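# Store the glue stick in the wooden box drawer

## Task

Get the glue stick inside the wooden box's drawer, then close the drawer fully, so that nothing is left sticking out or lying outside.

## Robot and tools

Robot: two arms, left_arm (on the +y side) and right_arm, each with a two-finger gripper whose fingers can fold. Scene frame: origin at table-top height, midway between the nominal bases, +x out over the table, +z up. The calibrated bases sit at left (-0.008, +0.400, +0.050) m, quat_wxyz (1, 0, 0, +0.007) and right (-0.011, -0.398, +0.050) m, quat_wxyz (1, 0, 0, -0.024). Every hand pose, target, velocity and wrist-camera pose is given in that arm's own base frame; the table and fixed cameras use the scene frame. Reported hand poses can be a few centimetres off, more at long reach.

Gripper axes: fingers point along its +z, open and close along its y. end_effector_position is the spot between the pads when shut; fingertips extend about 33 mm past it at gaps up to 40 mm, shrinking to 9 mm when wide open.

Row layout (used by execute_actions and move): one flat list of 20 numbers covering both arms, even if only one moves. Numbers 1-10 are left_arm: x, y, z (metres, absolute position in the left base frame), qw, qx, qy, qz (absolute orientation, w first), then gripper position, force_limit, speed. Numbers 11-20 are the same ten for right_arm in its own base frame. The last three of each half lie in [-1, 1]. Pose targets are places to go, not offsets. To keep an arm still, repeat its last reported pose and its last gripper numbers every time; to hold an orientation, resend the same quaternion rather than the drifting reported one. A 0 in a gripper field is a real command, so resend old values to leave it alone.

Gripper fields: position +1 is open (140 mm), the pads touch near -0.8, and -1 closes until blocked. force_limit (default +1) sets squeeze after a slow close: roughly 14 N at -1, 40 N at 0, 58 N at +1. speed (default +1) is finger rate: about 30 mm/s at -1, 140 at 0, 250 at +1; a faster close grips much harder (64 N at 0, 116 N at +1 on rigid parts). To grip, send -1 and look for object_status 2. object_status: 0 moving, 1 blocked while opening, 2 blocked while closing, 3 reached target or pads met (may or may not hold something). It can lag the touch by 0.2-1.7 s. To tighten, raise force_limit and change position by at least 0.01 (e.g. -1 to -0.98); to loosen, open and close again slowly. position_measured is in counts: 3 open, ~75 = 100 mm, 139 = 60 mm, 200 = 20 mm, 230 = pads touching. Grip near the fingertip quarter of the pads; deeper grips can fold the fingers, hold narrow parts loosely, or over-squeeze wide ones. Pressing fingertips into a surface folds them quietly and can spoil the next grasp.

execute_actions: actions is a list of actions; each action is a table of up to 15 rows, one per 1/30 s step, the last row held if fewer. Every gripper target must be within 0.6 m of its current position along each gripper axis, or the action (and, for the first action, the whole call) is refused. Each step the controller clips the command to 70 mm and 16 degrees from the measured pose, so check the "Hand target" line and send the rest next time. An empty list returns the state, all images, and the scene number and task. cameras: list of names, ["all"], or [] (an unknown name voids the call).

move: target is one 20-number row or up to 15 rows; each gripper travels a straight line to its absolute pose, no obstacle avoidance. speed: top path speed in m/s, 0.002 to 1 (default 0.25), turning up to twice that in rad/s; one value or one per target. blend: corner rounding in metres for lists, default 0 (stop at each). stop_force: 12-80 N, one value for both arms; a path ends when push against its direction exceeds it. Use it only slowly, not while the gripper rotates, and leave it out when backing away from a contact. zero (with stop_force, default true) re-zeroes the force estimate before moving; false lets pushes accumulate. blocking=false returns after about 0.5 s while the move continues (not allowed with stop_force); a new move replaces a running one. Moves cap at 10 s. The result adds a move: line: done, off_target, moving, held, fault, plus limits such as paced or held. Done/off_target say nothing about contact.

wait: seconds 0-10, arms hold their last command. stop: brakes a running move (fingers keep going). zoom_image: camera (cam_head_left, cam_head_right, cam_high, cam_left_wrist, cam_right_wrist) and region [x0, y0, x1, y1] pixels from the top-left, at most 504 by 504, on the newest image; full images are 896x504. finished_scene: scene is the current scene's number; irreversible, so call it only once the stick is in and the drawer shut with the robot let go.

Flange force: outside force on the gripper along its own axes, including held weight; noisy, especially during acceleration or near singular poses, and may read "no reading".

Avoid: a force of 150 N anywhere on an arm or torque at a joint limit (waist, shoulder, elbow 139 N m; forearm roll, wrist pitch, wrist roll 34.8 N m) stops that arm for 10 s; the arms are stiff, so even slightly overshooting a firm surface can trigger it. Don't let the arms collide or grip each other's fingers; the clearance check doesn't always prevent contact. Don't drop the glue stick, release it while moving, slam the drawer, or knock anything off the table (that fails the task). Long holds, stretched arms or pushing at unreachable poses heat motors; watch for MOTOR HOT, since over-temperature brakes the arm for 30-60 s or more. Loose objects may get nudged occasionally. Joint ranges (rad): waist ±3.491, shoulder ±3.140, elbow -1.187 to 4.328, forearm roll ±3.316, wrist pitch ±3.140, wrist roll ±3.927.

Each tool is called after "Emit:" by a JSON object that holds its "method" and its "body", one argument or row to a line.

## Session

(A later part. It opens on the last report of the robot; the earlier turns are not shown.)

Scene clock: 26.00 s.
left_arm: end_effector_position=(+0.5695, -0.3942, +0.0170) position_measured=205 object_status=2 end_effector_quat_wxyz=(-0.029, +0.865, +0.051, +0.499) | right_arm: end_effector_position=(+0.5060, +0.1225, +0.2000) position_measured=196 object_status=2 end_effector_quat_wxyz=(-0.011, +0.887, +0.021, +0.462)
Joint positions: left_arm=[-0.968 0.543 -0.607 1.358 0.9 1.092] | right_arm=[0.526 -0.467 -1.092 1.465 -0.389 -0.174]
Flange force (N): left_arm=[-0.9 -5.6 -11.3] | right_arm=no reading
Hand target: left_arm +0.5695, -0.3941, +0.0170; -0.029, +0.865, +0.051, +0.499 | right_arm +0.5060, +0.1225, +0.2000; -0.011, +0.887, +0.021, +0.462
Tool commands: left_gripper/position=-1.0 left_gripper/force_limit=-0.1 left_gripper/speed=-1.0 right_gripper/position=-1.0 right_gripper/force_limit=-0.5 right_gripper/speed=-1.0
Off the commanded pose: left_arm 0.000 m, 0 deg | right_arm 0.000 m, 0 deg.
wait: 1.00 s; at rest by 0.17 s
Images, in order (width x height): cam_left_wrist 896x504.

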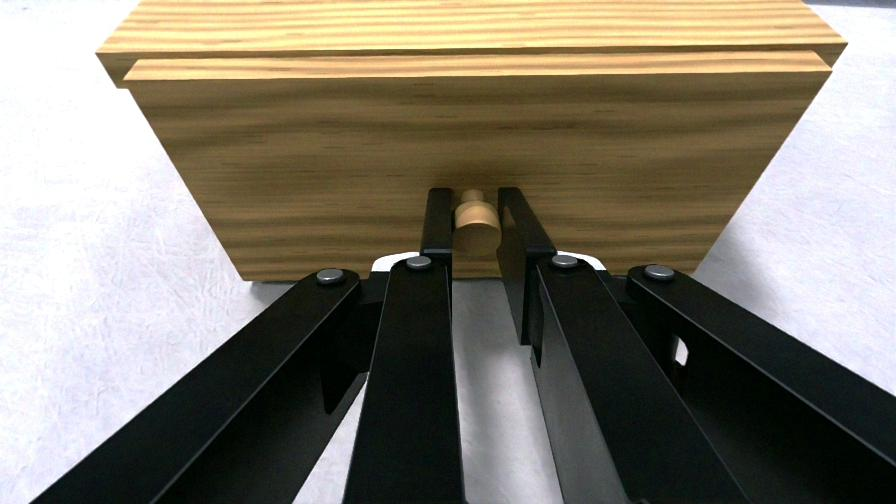

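Emit:
{"method": "move", "body": {
  "target": [0.5198,-0.39995,0.017,-0.0292,0.8645,0.0506,0.4991,-1,-0.1,-1,0.506,0.1225,0.2,-0.011,0.887,0.0213,0.4617,-1,-0.5,-1],
  "cameras": ["all"],
  "speed": 0.06,
  "stop_force": 30
}}

Scene clock: 27.70 s.
left_arm: end_effector_position=(+0.5198, -0.3999, +0.0170) position_measured=205 object_status=2 end_effector_quat_wxyz=(-0.029, +0.865, +0.051, +0.499) | right_arm: end_effector_position=(+0.5060, +0.1225, +0.2000) position_measured=196 object_status=2 end_effector_quat_wxyz=(-0.011, +0.887, +0.021, +0.462)
Joint positions: left_arm=[-1.084 0.511 -0.665 1.452 0.95 1.114] | right_arm=[0.526 -0.467 -1.092 1.465 -0.389 -0.174]
Flange force (N): left_arm=[2.0 -6.1 -2.1] | right_arm=no reading
Hand target: left_arm +0.5198, -0.3999, +0.0170; -0.029, +0.865, +0.051, +0.499 | right_arm +0.5060, +0.1225, +0.2000; -0.011, +0.887, +0.021, +0.462
Off the commanded pose: left_arm 0.000 m, 0 deg | right_arm 0.000 m, 0 deg.
move: done

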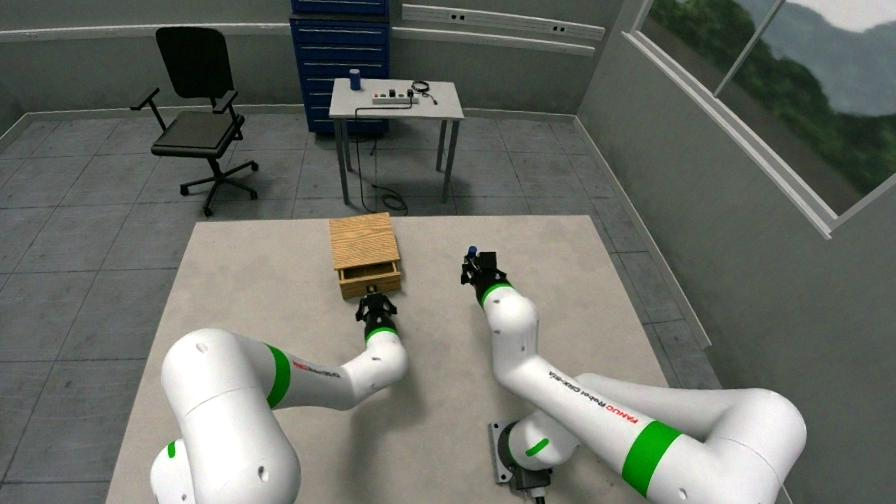

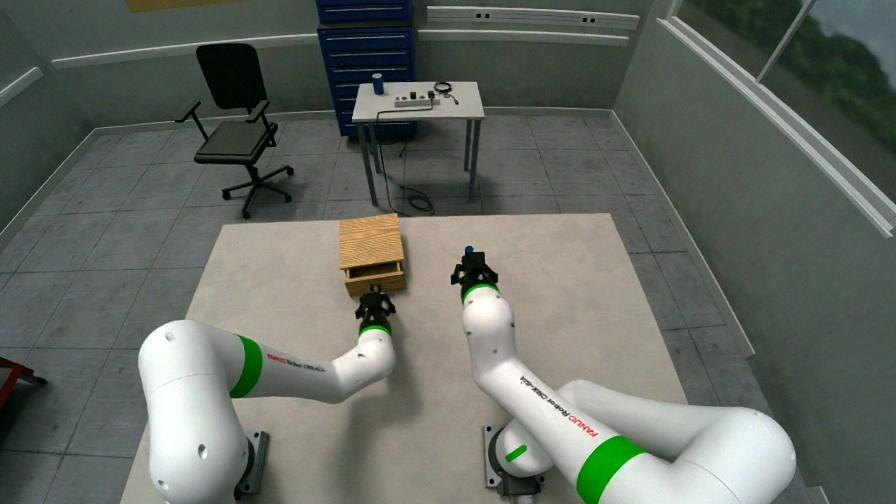

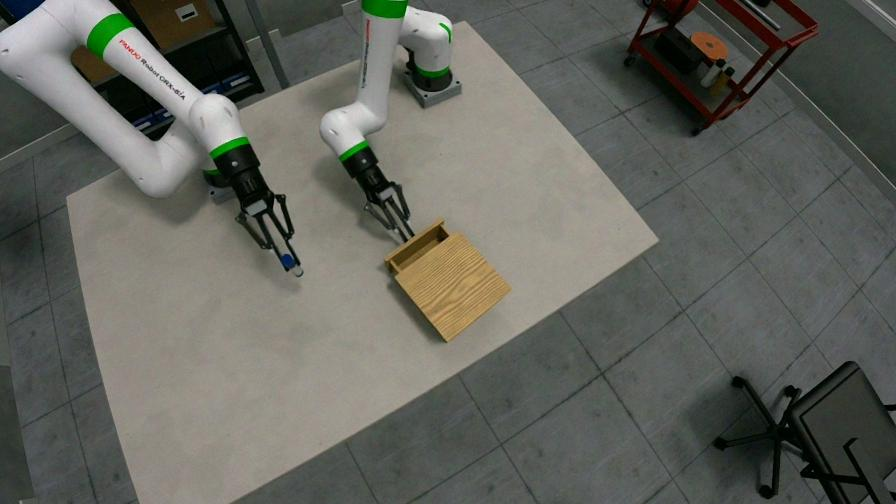

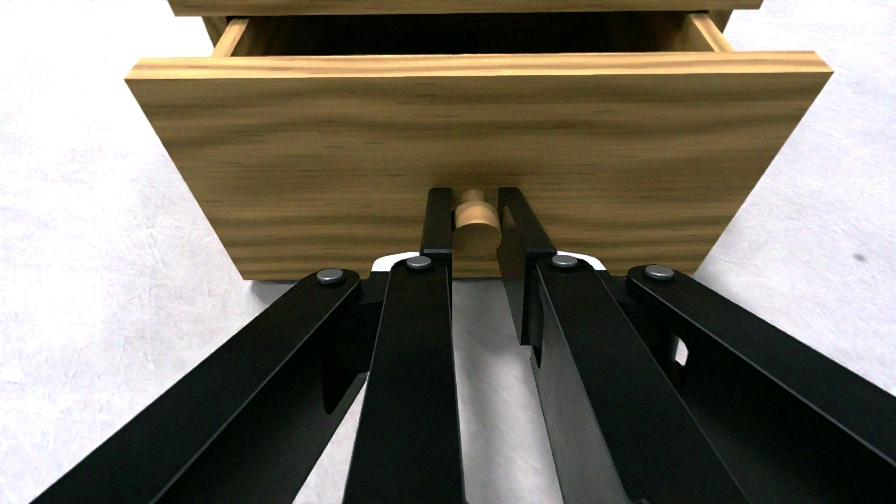

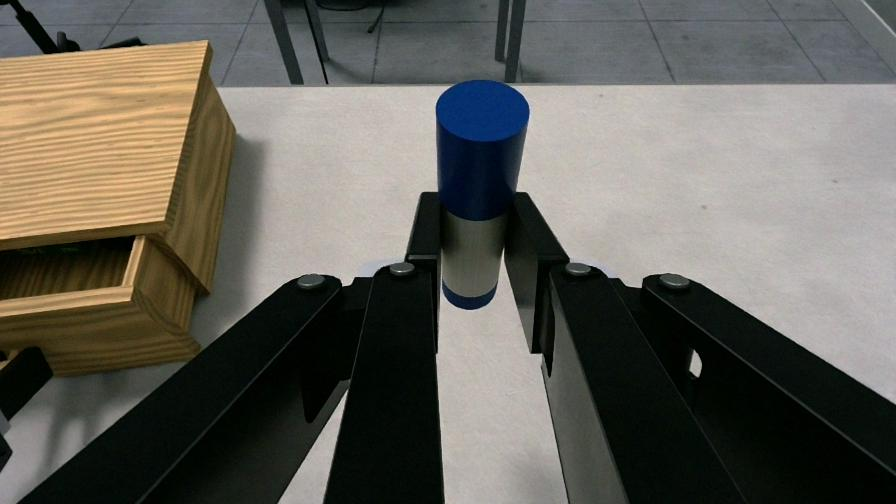

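Emit:
{"method": "move", "body": {
  "target": [0.4503,-0.4081,0.017,-0.0292,0.8645,0.0506,0.4991,-1,-0.1,-1,0.506,0.1225,0.2,-0.011,0.887,0.0213,0.4617,-1,-0.5,-1],
  "cameras": ["all"],
  "speed": 0.07,
  "stop_force": 30
}}

Emit:
{"method": "zoom_image", "body": {
  "camera": "cam_right_wrist",
  "region": [0, 150, 300, 450]
}}

Emit:
{"method": "zoom_image", "body": {
  "camera": "cam_high",
  "region": [340, 160, 540, 360]
}}

Scene clock: 29.60 s.
left_arm: end_effector_position=(+0.4503, -0.4081, +0.0170) position_measured=205 object_status=2 end_effector_quat_wxyz=(-0.029, +0.865, +0.051, +0.499) | right_arm: end_effector_position=(+0.5060, +0.1225, +0.2000) position_measured=196 object_status=2 end_effector_quat_wxyz=(-0.011, +0.887, +0.021, +0.462)
Joint positions: left_arm=[-1.269 0.48 -0.719 1.61 1.02 1.138] | right_arm=[0.526 -0.467 -1.092 1.465 -0.389 -0.174]
Flange force (N): left_arm=[2.3 -5.3 -1.5] | right_arm=no reading
Hand target: left_arm +0.4503, -0.4081, +0.0170; -0.029, +0.865, +0.051, +0.499 | right_arm +0.5060, +0.1225, +0.2000; -0.011, +0.887, +0.021, +0.462
Off the commanded pose: left_arm 0.000 m, 0 deg | right_arm 0.000 m, 0 deg.
move: done

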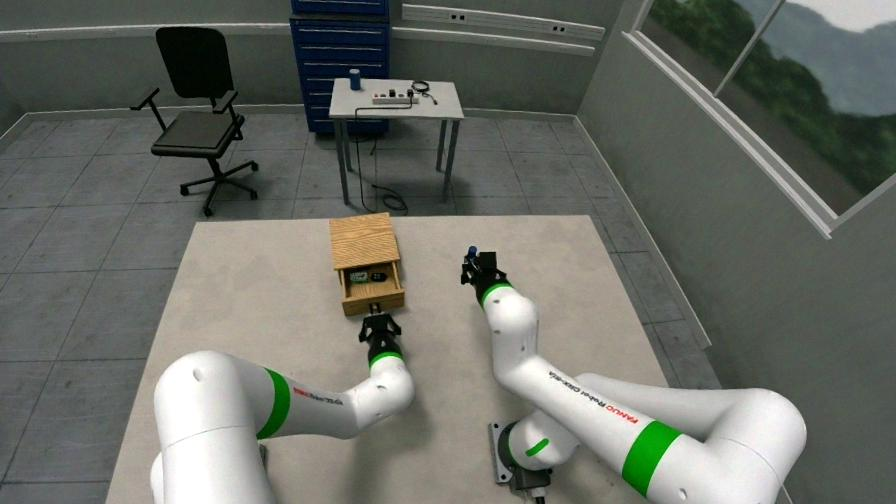

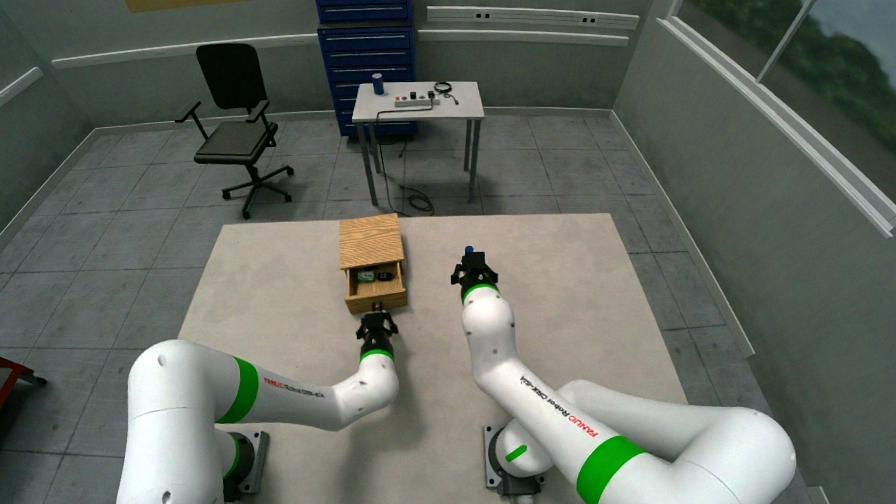

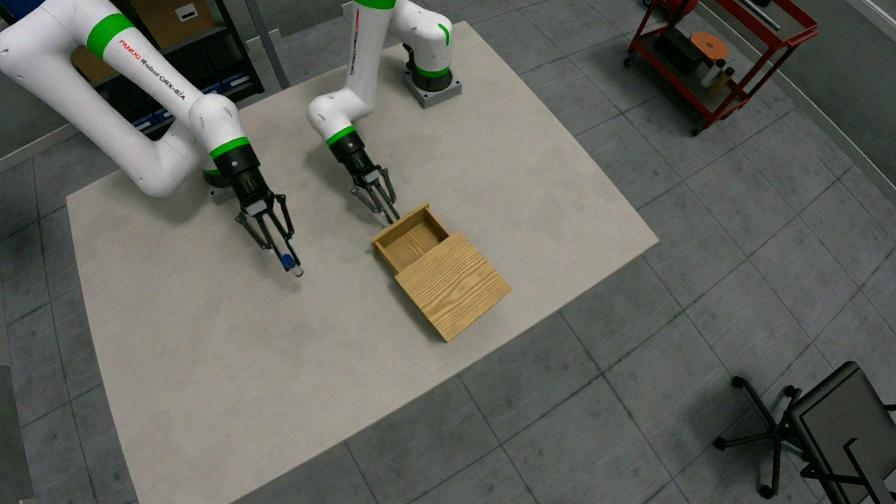

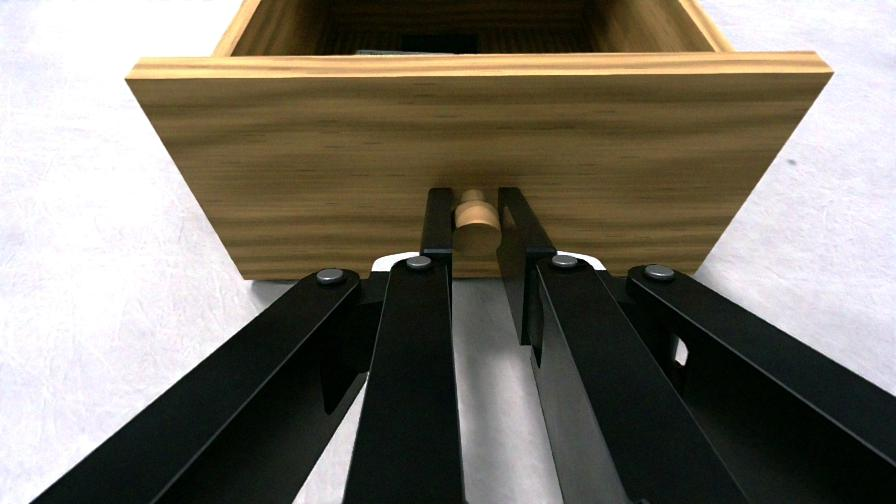

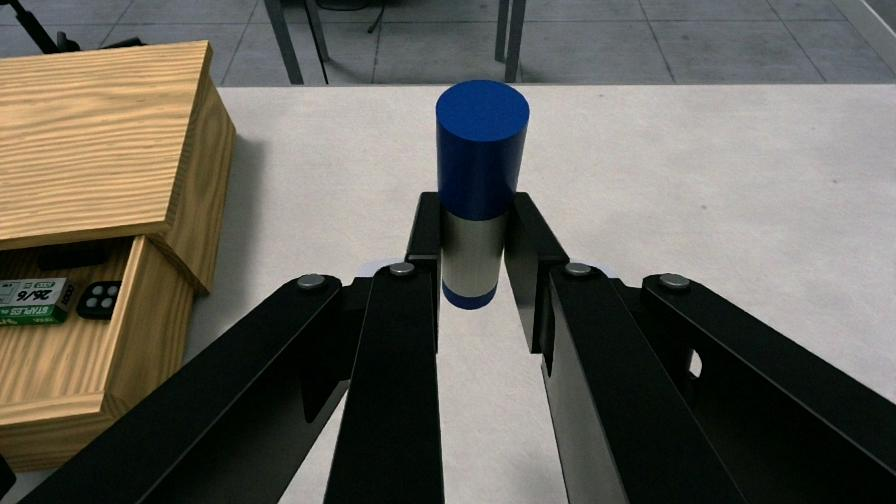

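Scaled by 1.680 from the camera's 896x504 image, which has a finer 1280x720 frame.

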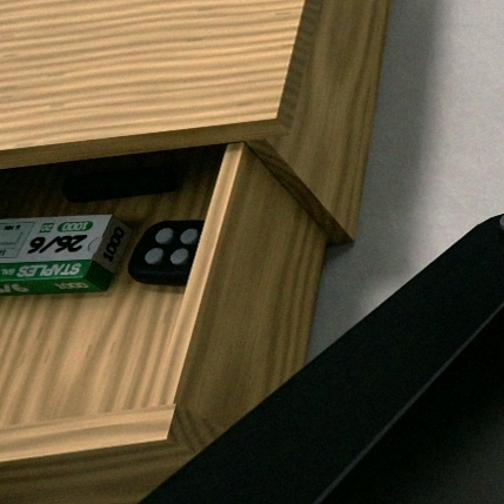

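Scaled by 2.520 from the camera's 896x504 image, which has a finer 1280x720 frame.

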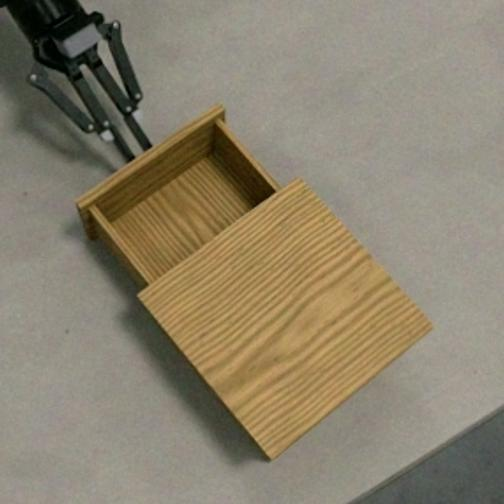

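Emit:
{"method": "move", "body": {
  "target": [0.4503,-0.4081,0.017,-0.0292,0.8645,0.0506,0.4991,-1,-0.1,-1,0.5325,0.204,0.25,-0.1926,0.732,-0.6113,-0.2312,-1,-0.5,-1],
  "cameras": ["all"],
  "speed": 0.3
}}

Scene clock: 34.83 s.
left_arm: end_effector_position=(+0.4503, -0.4081, +0.0170) position_measured=205 object_status=2 end_effector_quat_wxyz=(-0.029, +0.865, +0.051, +0.499) | right_arm: end_effector_position=(+0.5325, +0.2040, +0.2500) position_measured=196 object_status=2 end_effector_quat_wxyz=(-0.193, +0.732, -0.611, -0.231)
Joint positions: left_arm=[-1.269 0.48 -0.719 1.61 1.02 1.138] | right_arm=[0.193 0.307 0.402 -0.613 -1.641 -0.066]
Flange force (N): left_arm=[2.4 -5.5 -0.9] | right_arm=[-0.5 3.4 -4.6]
Hand target: left_arm +0.4503, -0.4081, +0.0170; -0.029, +0.865, +0.051, +0.499 | right_arm +0.5325, +0.2040, +0.2500; -0.193, +0.732, -0.611, -0.231
Off the commanded pose: left_arm 0.000 m, 0 deg | right_arm 0.000 m, 0 deg.
move: done

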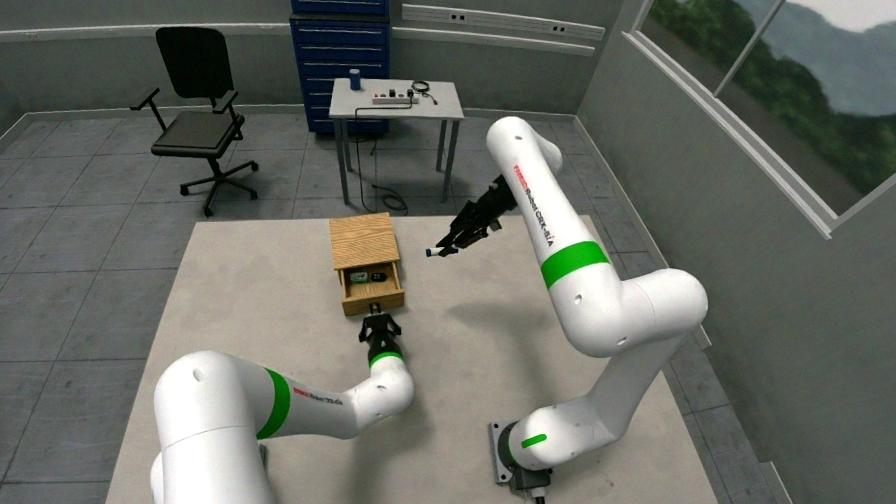

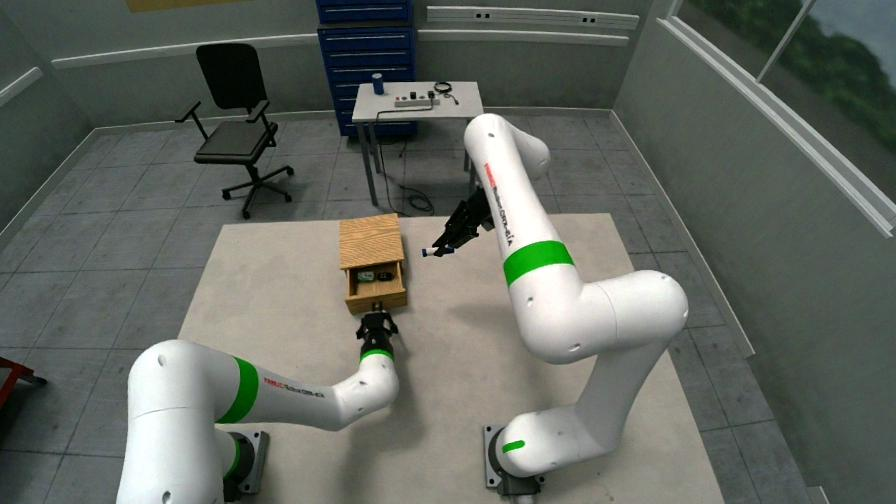

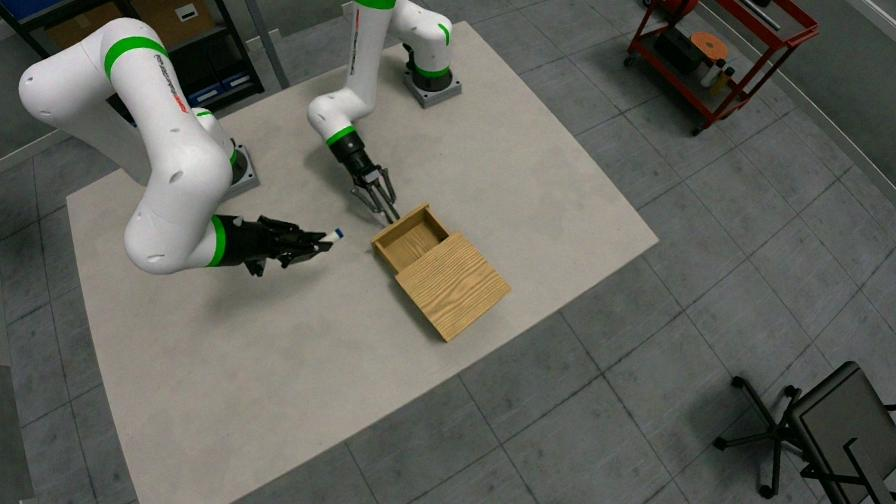

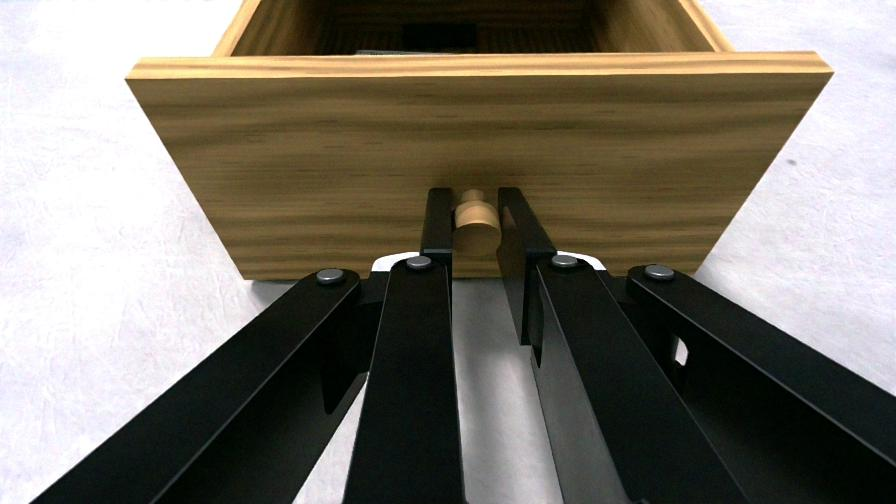

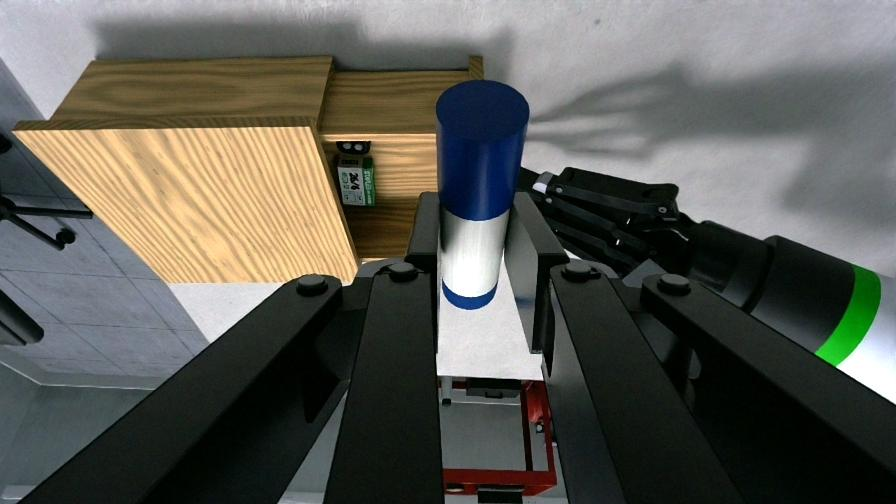

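Emit:
{"method": "move", "body": {
  "target": [0.4503,-0.4081,0.017,-0.0292,0.8645,0.0506,0.4991,-1,-0.1,-1,0.5286,0.430,0.14,-0.1926,0.732,-0.6113,-0.2312,-1,-0.5,-1],
  "cameras": ["all"],
  "speed": 0.2
}}

Emit:
{"method": "zoom_image", "body": {
  "camera": "cam_high",
  "region": [300, 140, 540, 360]
}}

Emit:
{"method": "zoom_image", "body": {
  "camera": "cam_head_right",
  "region": [300, 180, 500, 340]
}}

Scene clock: 36.60 s.
left_arm: end_effector_position=(+0.4503, -0.4081, +0.0170) position_measured=205 object_status=2 end_effector_quat_wxyz=(-0.029, +0.865, +0.051, +0.499) | right_arm: end_effector_position=(+0.5286, +0.4299, +0.1400) position_measured=196 object_status=2 end_effector_quat_wxyz=(-0.193, +0.732, -0.611, -0.231)
Joint positions: left_arm=[-1.269 0.48 -0.719 1.61 1.02 1.138] | right_arm=[0.562 0.458 0.345 -0.593 -1.261 -0.254]
Flange force (N): left_arm=[2.2 -5.3 -1.5] | right_arm=[0.7 3.4 -6.7]
Hand target: left_arm +0.4503, -0.4081, +0.0170; -0.029, +0.865, +0.051, +0.499 | right_arm +0.5286, +0.4300, +0.1400; -0.193, +0.732, -0.611, -0.231
Off the commanded pose: left_arm 0.000 m, 0 deg | right_arm 0.000 m, 0 deg.
move: done

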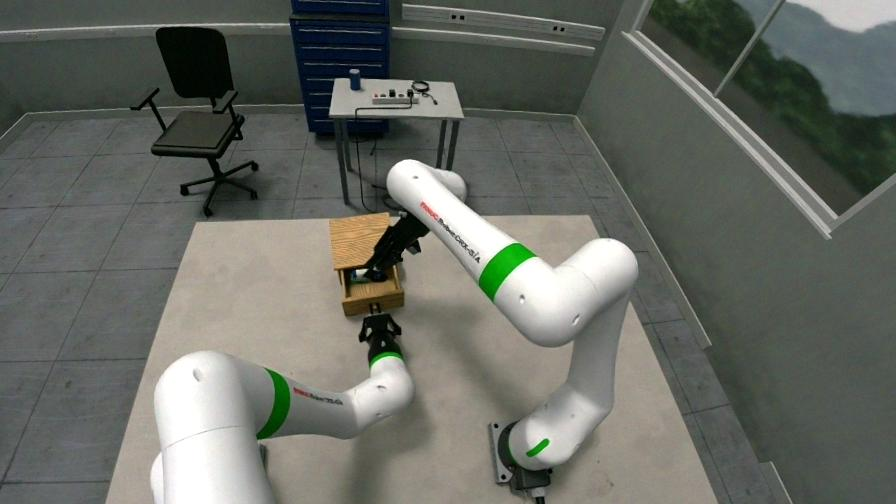

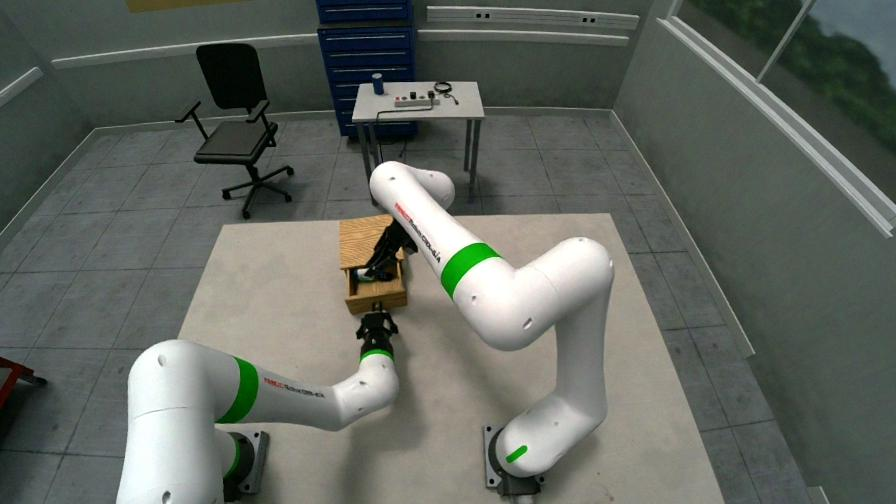

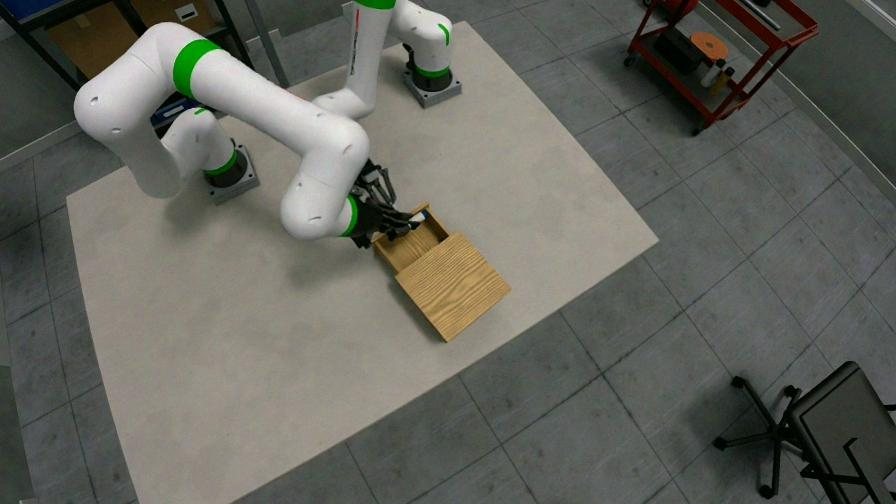

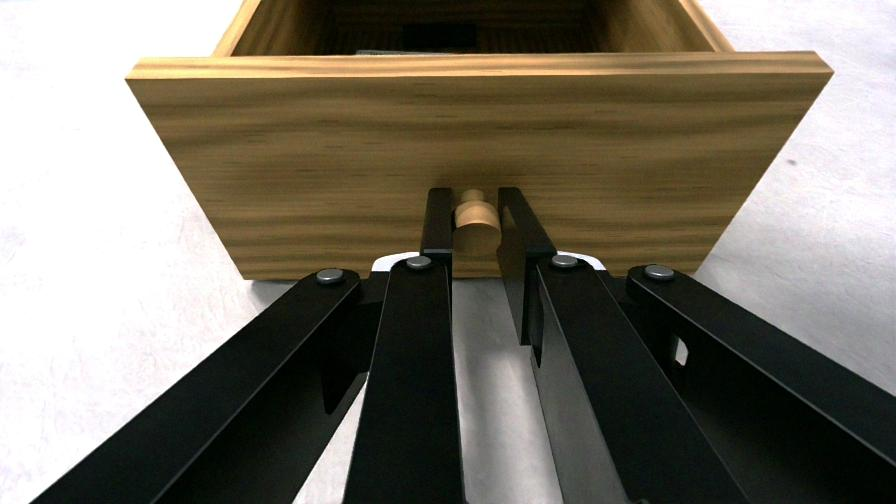

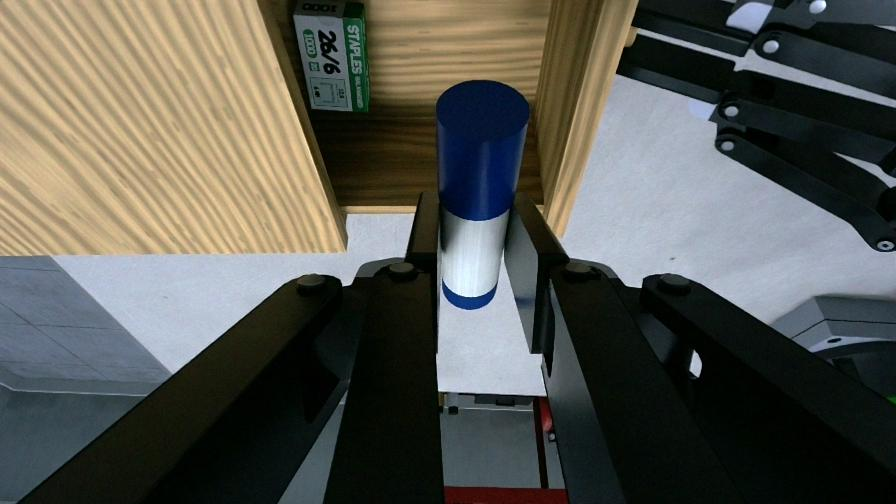

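Scaled by 2.100 from the camera's 896x504 image, which has a finer 1280x720 frame.

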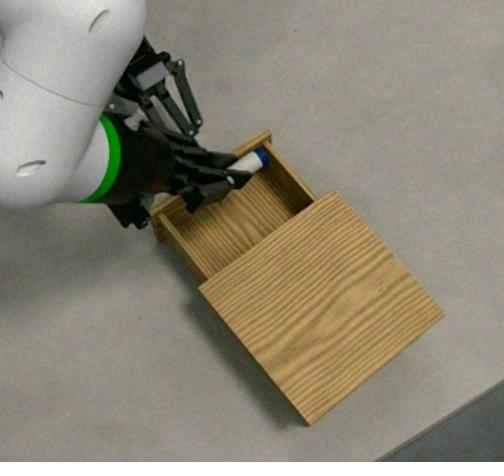

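Scaled by 2.520 from the camera's 896x504 image, which has a finer 1280x720 frame.

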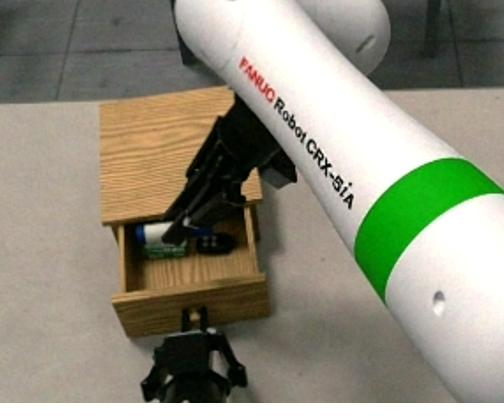

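Emit:
{"method": "move", "body": {
  "target": [0.4503,-0.4081,0.017,-0.0292,0.8645,0.0506,0.4991,-1,-0.1,-1,0.5286,0.430,0.022,-0.1926,0.732,-0.6113,-0.2312,-1,-0.5,-1],
  "cameras": ["all"],
  "speed": 0.1
}}

Emit:
{"method": "zoom_image", "body": {
  "camera": "cam_high",
  "region": [300, 140, 540, 360]
}}

Emit:
{"method": "zoom_image", "body": {
  "camera": "cam_head_right",
  "region": [320, 220, 440, 340]
}}

Scene clock: 38.77 s.
left_arm: end_effector_position=(+0.4503, -0.4081, +0.0170) position_measured=205 object_status=2 end_effector_quat_wxyz=(-0.029, +0.865, +0.051, +0.499) | right_arm: end_effector_position=(+0.5286, +0.4300, +0.0220) position_measured=196 object_status=2 end_effector_quat_wxyz=(-0.193, +0.732, -0.611, -0.231)
Joint positions: left_arm=[-1.269 0.48 -0.719 1.61 1.02 1.138] | right_arm=[0.555 0.57 0.233 -0.649 -1.083 -0.107]
Flange force (N): left_arm=[2.2 -5.7 -1.8] | right_arm=[-1.1 3.3 -6.3]
Hand target: left_arm +0.4503, -0.4081, +0.0170; -0.029, +0.865, +0.051, +0.499 | right_arm +0.5286, +0.4300, +0.0220; -0.193, +0.732, -0.611, -0.231
Off the commanded pose: left_arm 0.000 m, 0 deg | right_arm 0.000 m, 0 deg.
move: done

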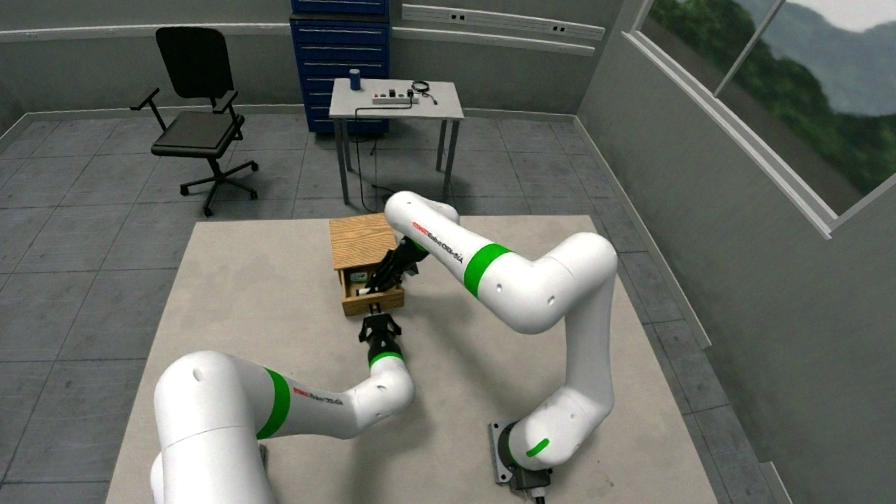

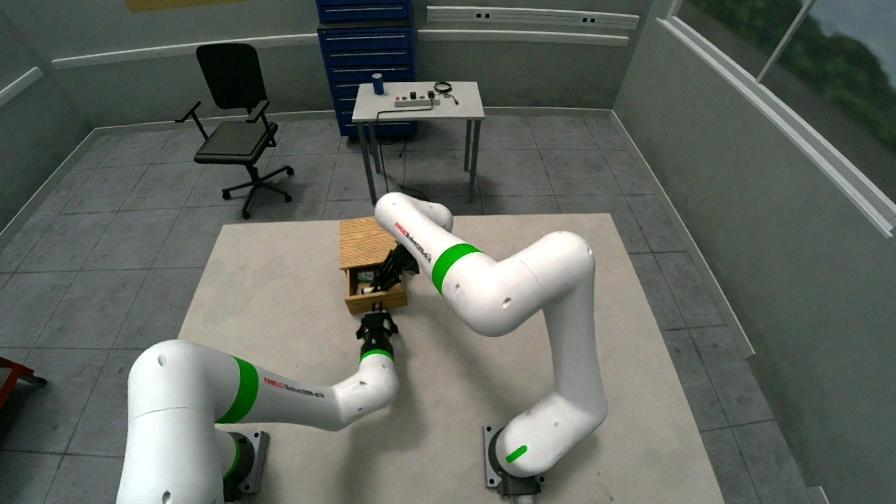

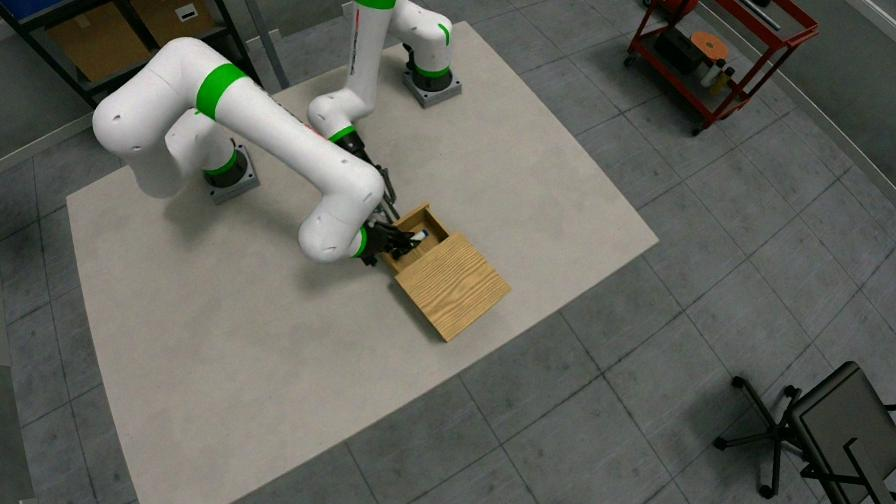

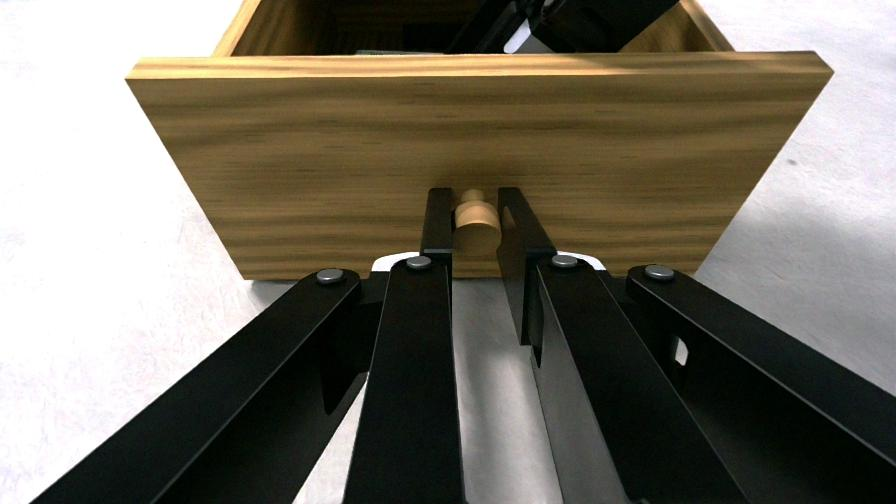

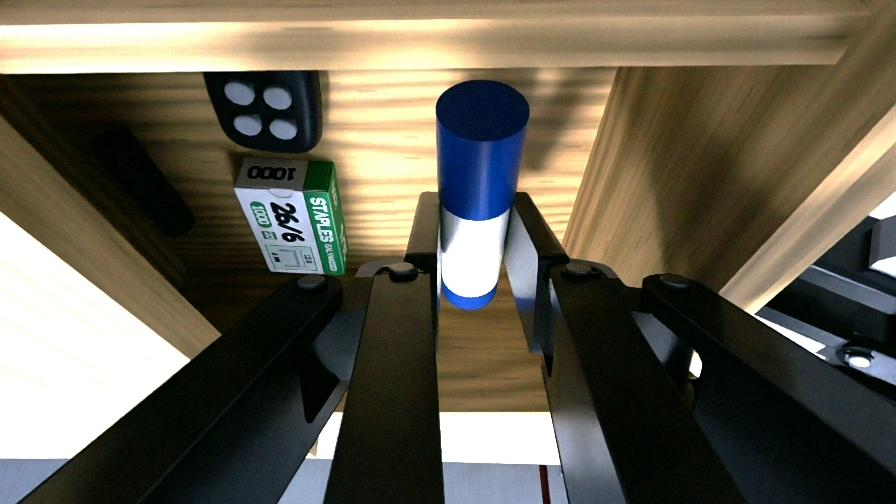

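Scaled by 2.100 from the camera's 896x504 image, which has a finer 1280x720 frame.

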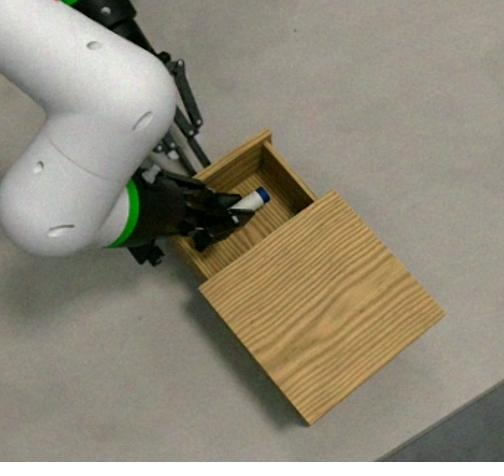

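Scaled by 4.200 from the camera's 896x504 image, which has a finer 1280x720 frame.

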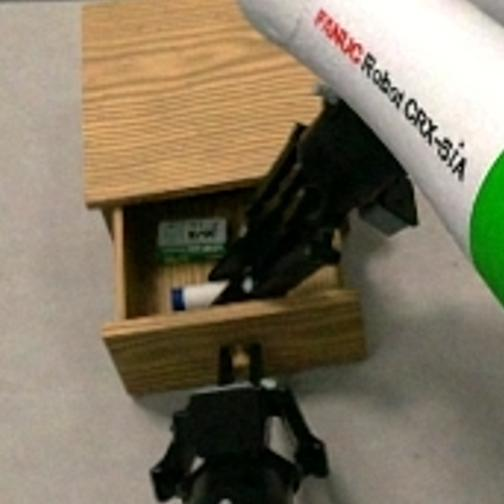

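Emit:
{"method": "move", "body": {
  "target": [0.4503,-0.4081,0.017,-0.0292,0.8645,0.0506,0.4991,-1,-0.1,-1,0.5286,0.430,-0.008,-0.1926,0.732,-0.6113,-0.2312,-1,-0.5,-1],
  "cameras": ["cam_right_wrist","cam_head_right"],
  "speed": 0.012,
  "stop_force": 12
}}

Emit:
{"method": "zoom_image", "body": {
  "camera": "cam_head_right",
  "region": [320, 220, 440, 340]
}}

Scene clock: 41.07 s.
left_arm: end_effector_position=(+0.4503, -0.4081, +0.0170) position_measured=205 object_status=2 end_effector_quat_wxyz=(-0.029, +0.865, +0.051, +0.499) | right_arm: end_effector_position=(+0.5286, +0.4301, +0.0041) position_measured=196 object_status=2 end_effector_quat_wxyz=(-0.193, +0.732, -0.611, -0.231)
Joint positions: left_arm=[-1.269 0.48 -0.719 1.61 1.02 1.138] | right_arm=[0.554 0.592 0.223 -0.66 -1.058 -0.084]
Flange force (N): left_arm=[-15.6 -9.7 -2.4] | right_arm=[-9.7 -7.7 -21.3]
Hand target: left_arm +0.4503, -0.4081, +0.0170; -0.029, +0.865, +0.051, +0.499 | right_arm +0.5286, +0.4300, +0.0041; -0.193, +0.732, -0.611, -0.231
Off the commanded pose: left_arm 0.000 m, 0 deg | right_arm 0.012 m, 0 deg.
move: contact (right_arm)
Images, in order (width x height): cam_head_right 896x504, cam_right_wrist 896x504.

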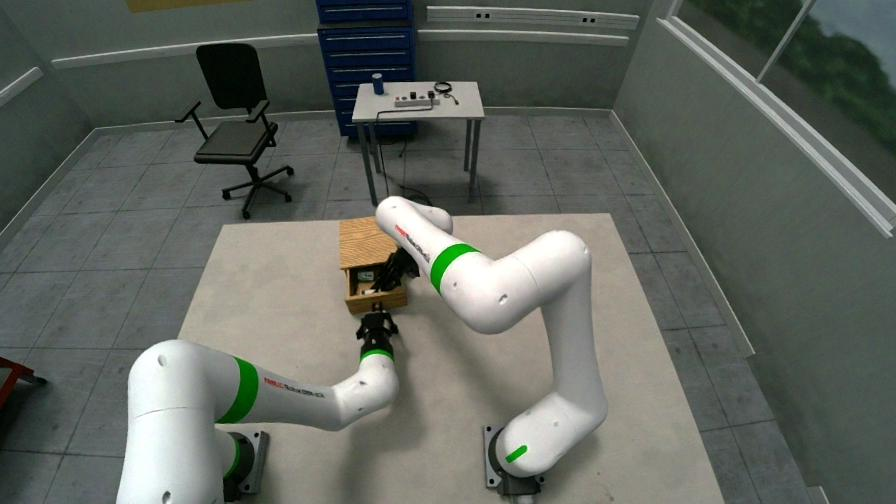

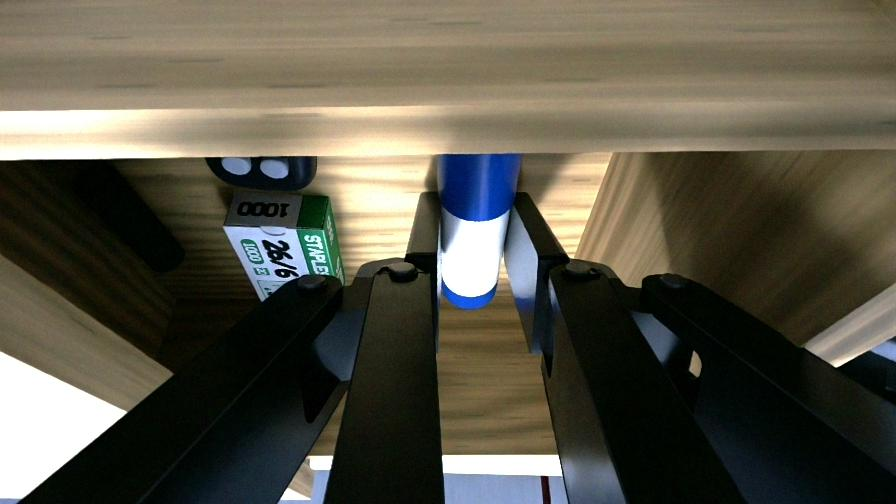

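Scaled by 4.200 from the camera's 896x504 image, which has a finer 1280x720 frame.

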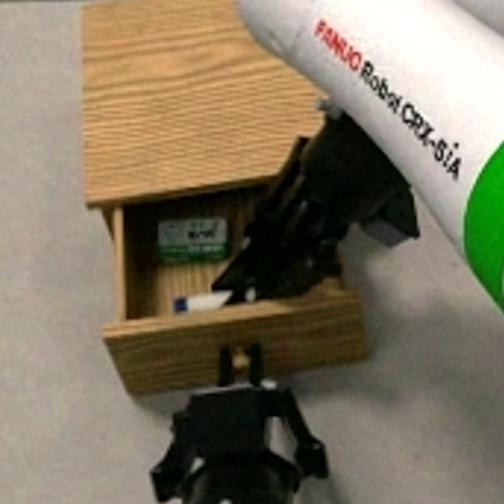

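Emit:
{"method": "move", "body": {
  "target": [0.4503,-0.4081,0.017,-0.0292,0.8645,0.0506,0.4991,-1,-0.1,-1,0.5286,0.430,0.006,-0.1926,0.732,-0.6113,-0.2312,-1,-0.5,-1],
  "speed": 0.02,
  "cameras": ["cam_right_wrist"]
}}

Emit:
{"method": "zoom_image", "body": {
  "camera": "cam_right_wrist",
  "region": [300, 80, 660, 420]
}}

Scene clock: 41.90 s.
left_arm: end_effector_position=(+0.4503, -0.4081, +0.0170) position_measured=205 object_status=2 end_effector_quat_wxyz=(-0.029, +0.865, +0.051, +0.499) | right_arm: end_effector_position=(+0.5287, +0.4299, +0.0060) position_measured=196 object_status=2 end_effector_quat_wxyz=(-0.193, +0.732, -0.611, -0.231)
Joint positions: left_arm=[-1.269 0.48 -0.719 1.61 1.02 1.138] | right_arm=[0.554 0.589 0.224 -0.659 -1.061 -0.086]
Flange force (N): left_arm=[-6.3 -7.7 -10.7] | right_arm=[-0.9 -8.4 -6.0]
Hand target: left_arm +0.4503, -0.4081, +0.0170; -0.029, +0.865, +0.051, +0.499 | right_arm +0.5286, +0.4300, +0.0060; -0.193, +0.732, -0.611, -0.231
Off the commanded pose: left_arm 0.000 m, 0 deg | right_arm 0.000 m, 0 deg.
move: done
Images, in order (width x height): cam_right_wrist 896x504.

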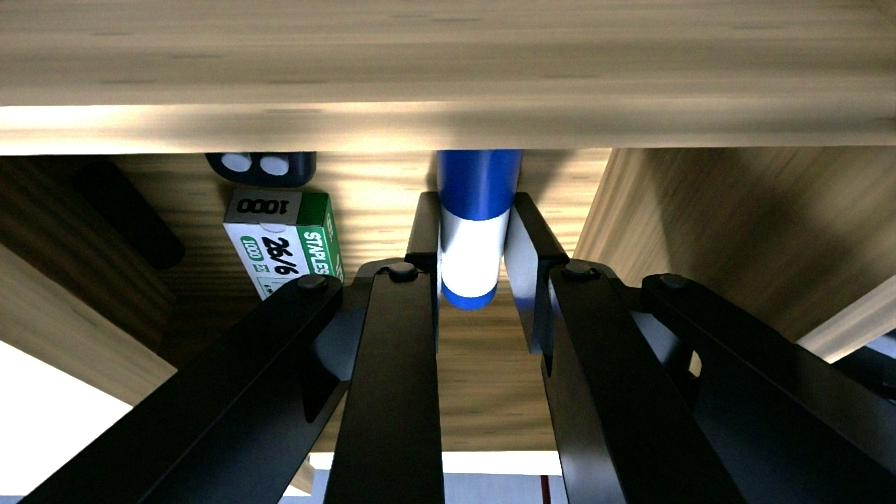

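Scaled by 1.400 from the camera's 896x504 image, which has a finer 1280x720 frame.

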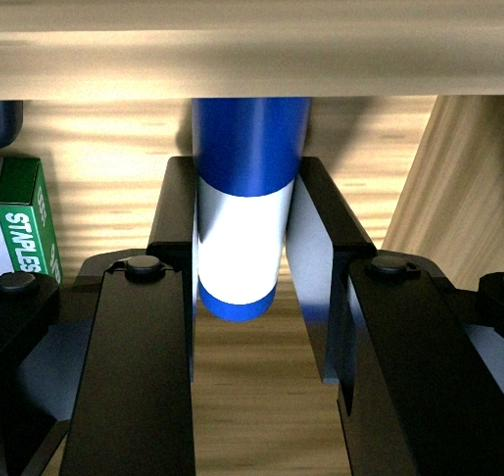

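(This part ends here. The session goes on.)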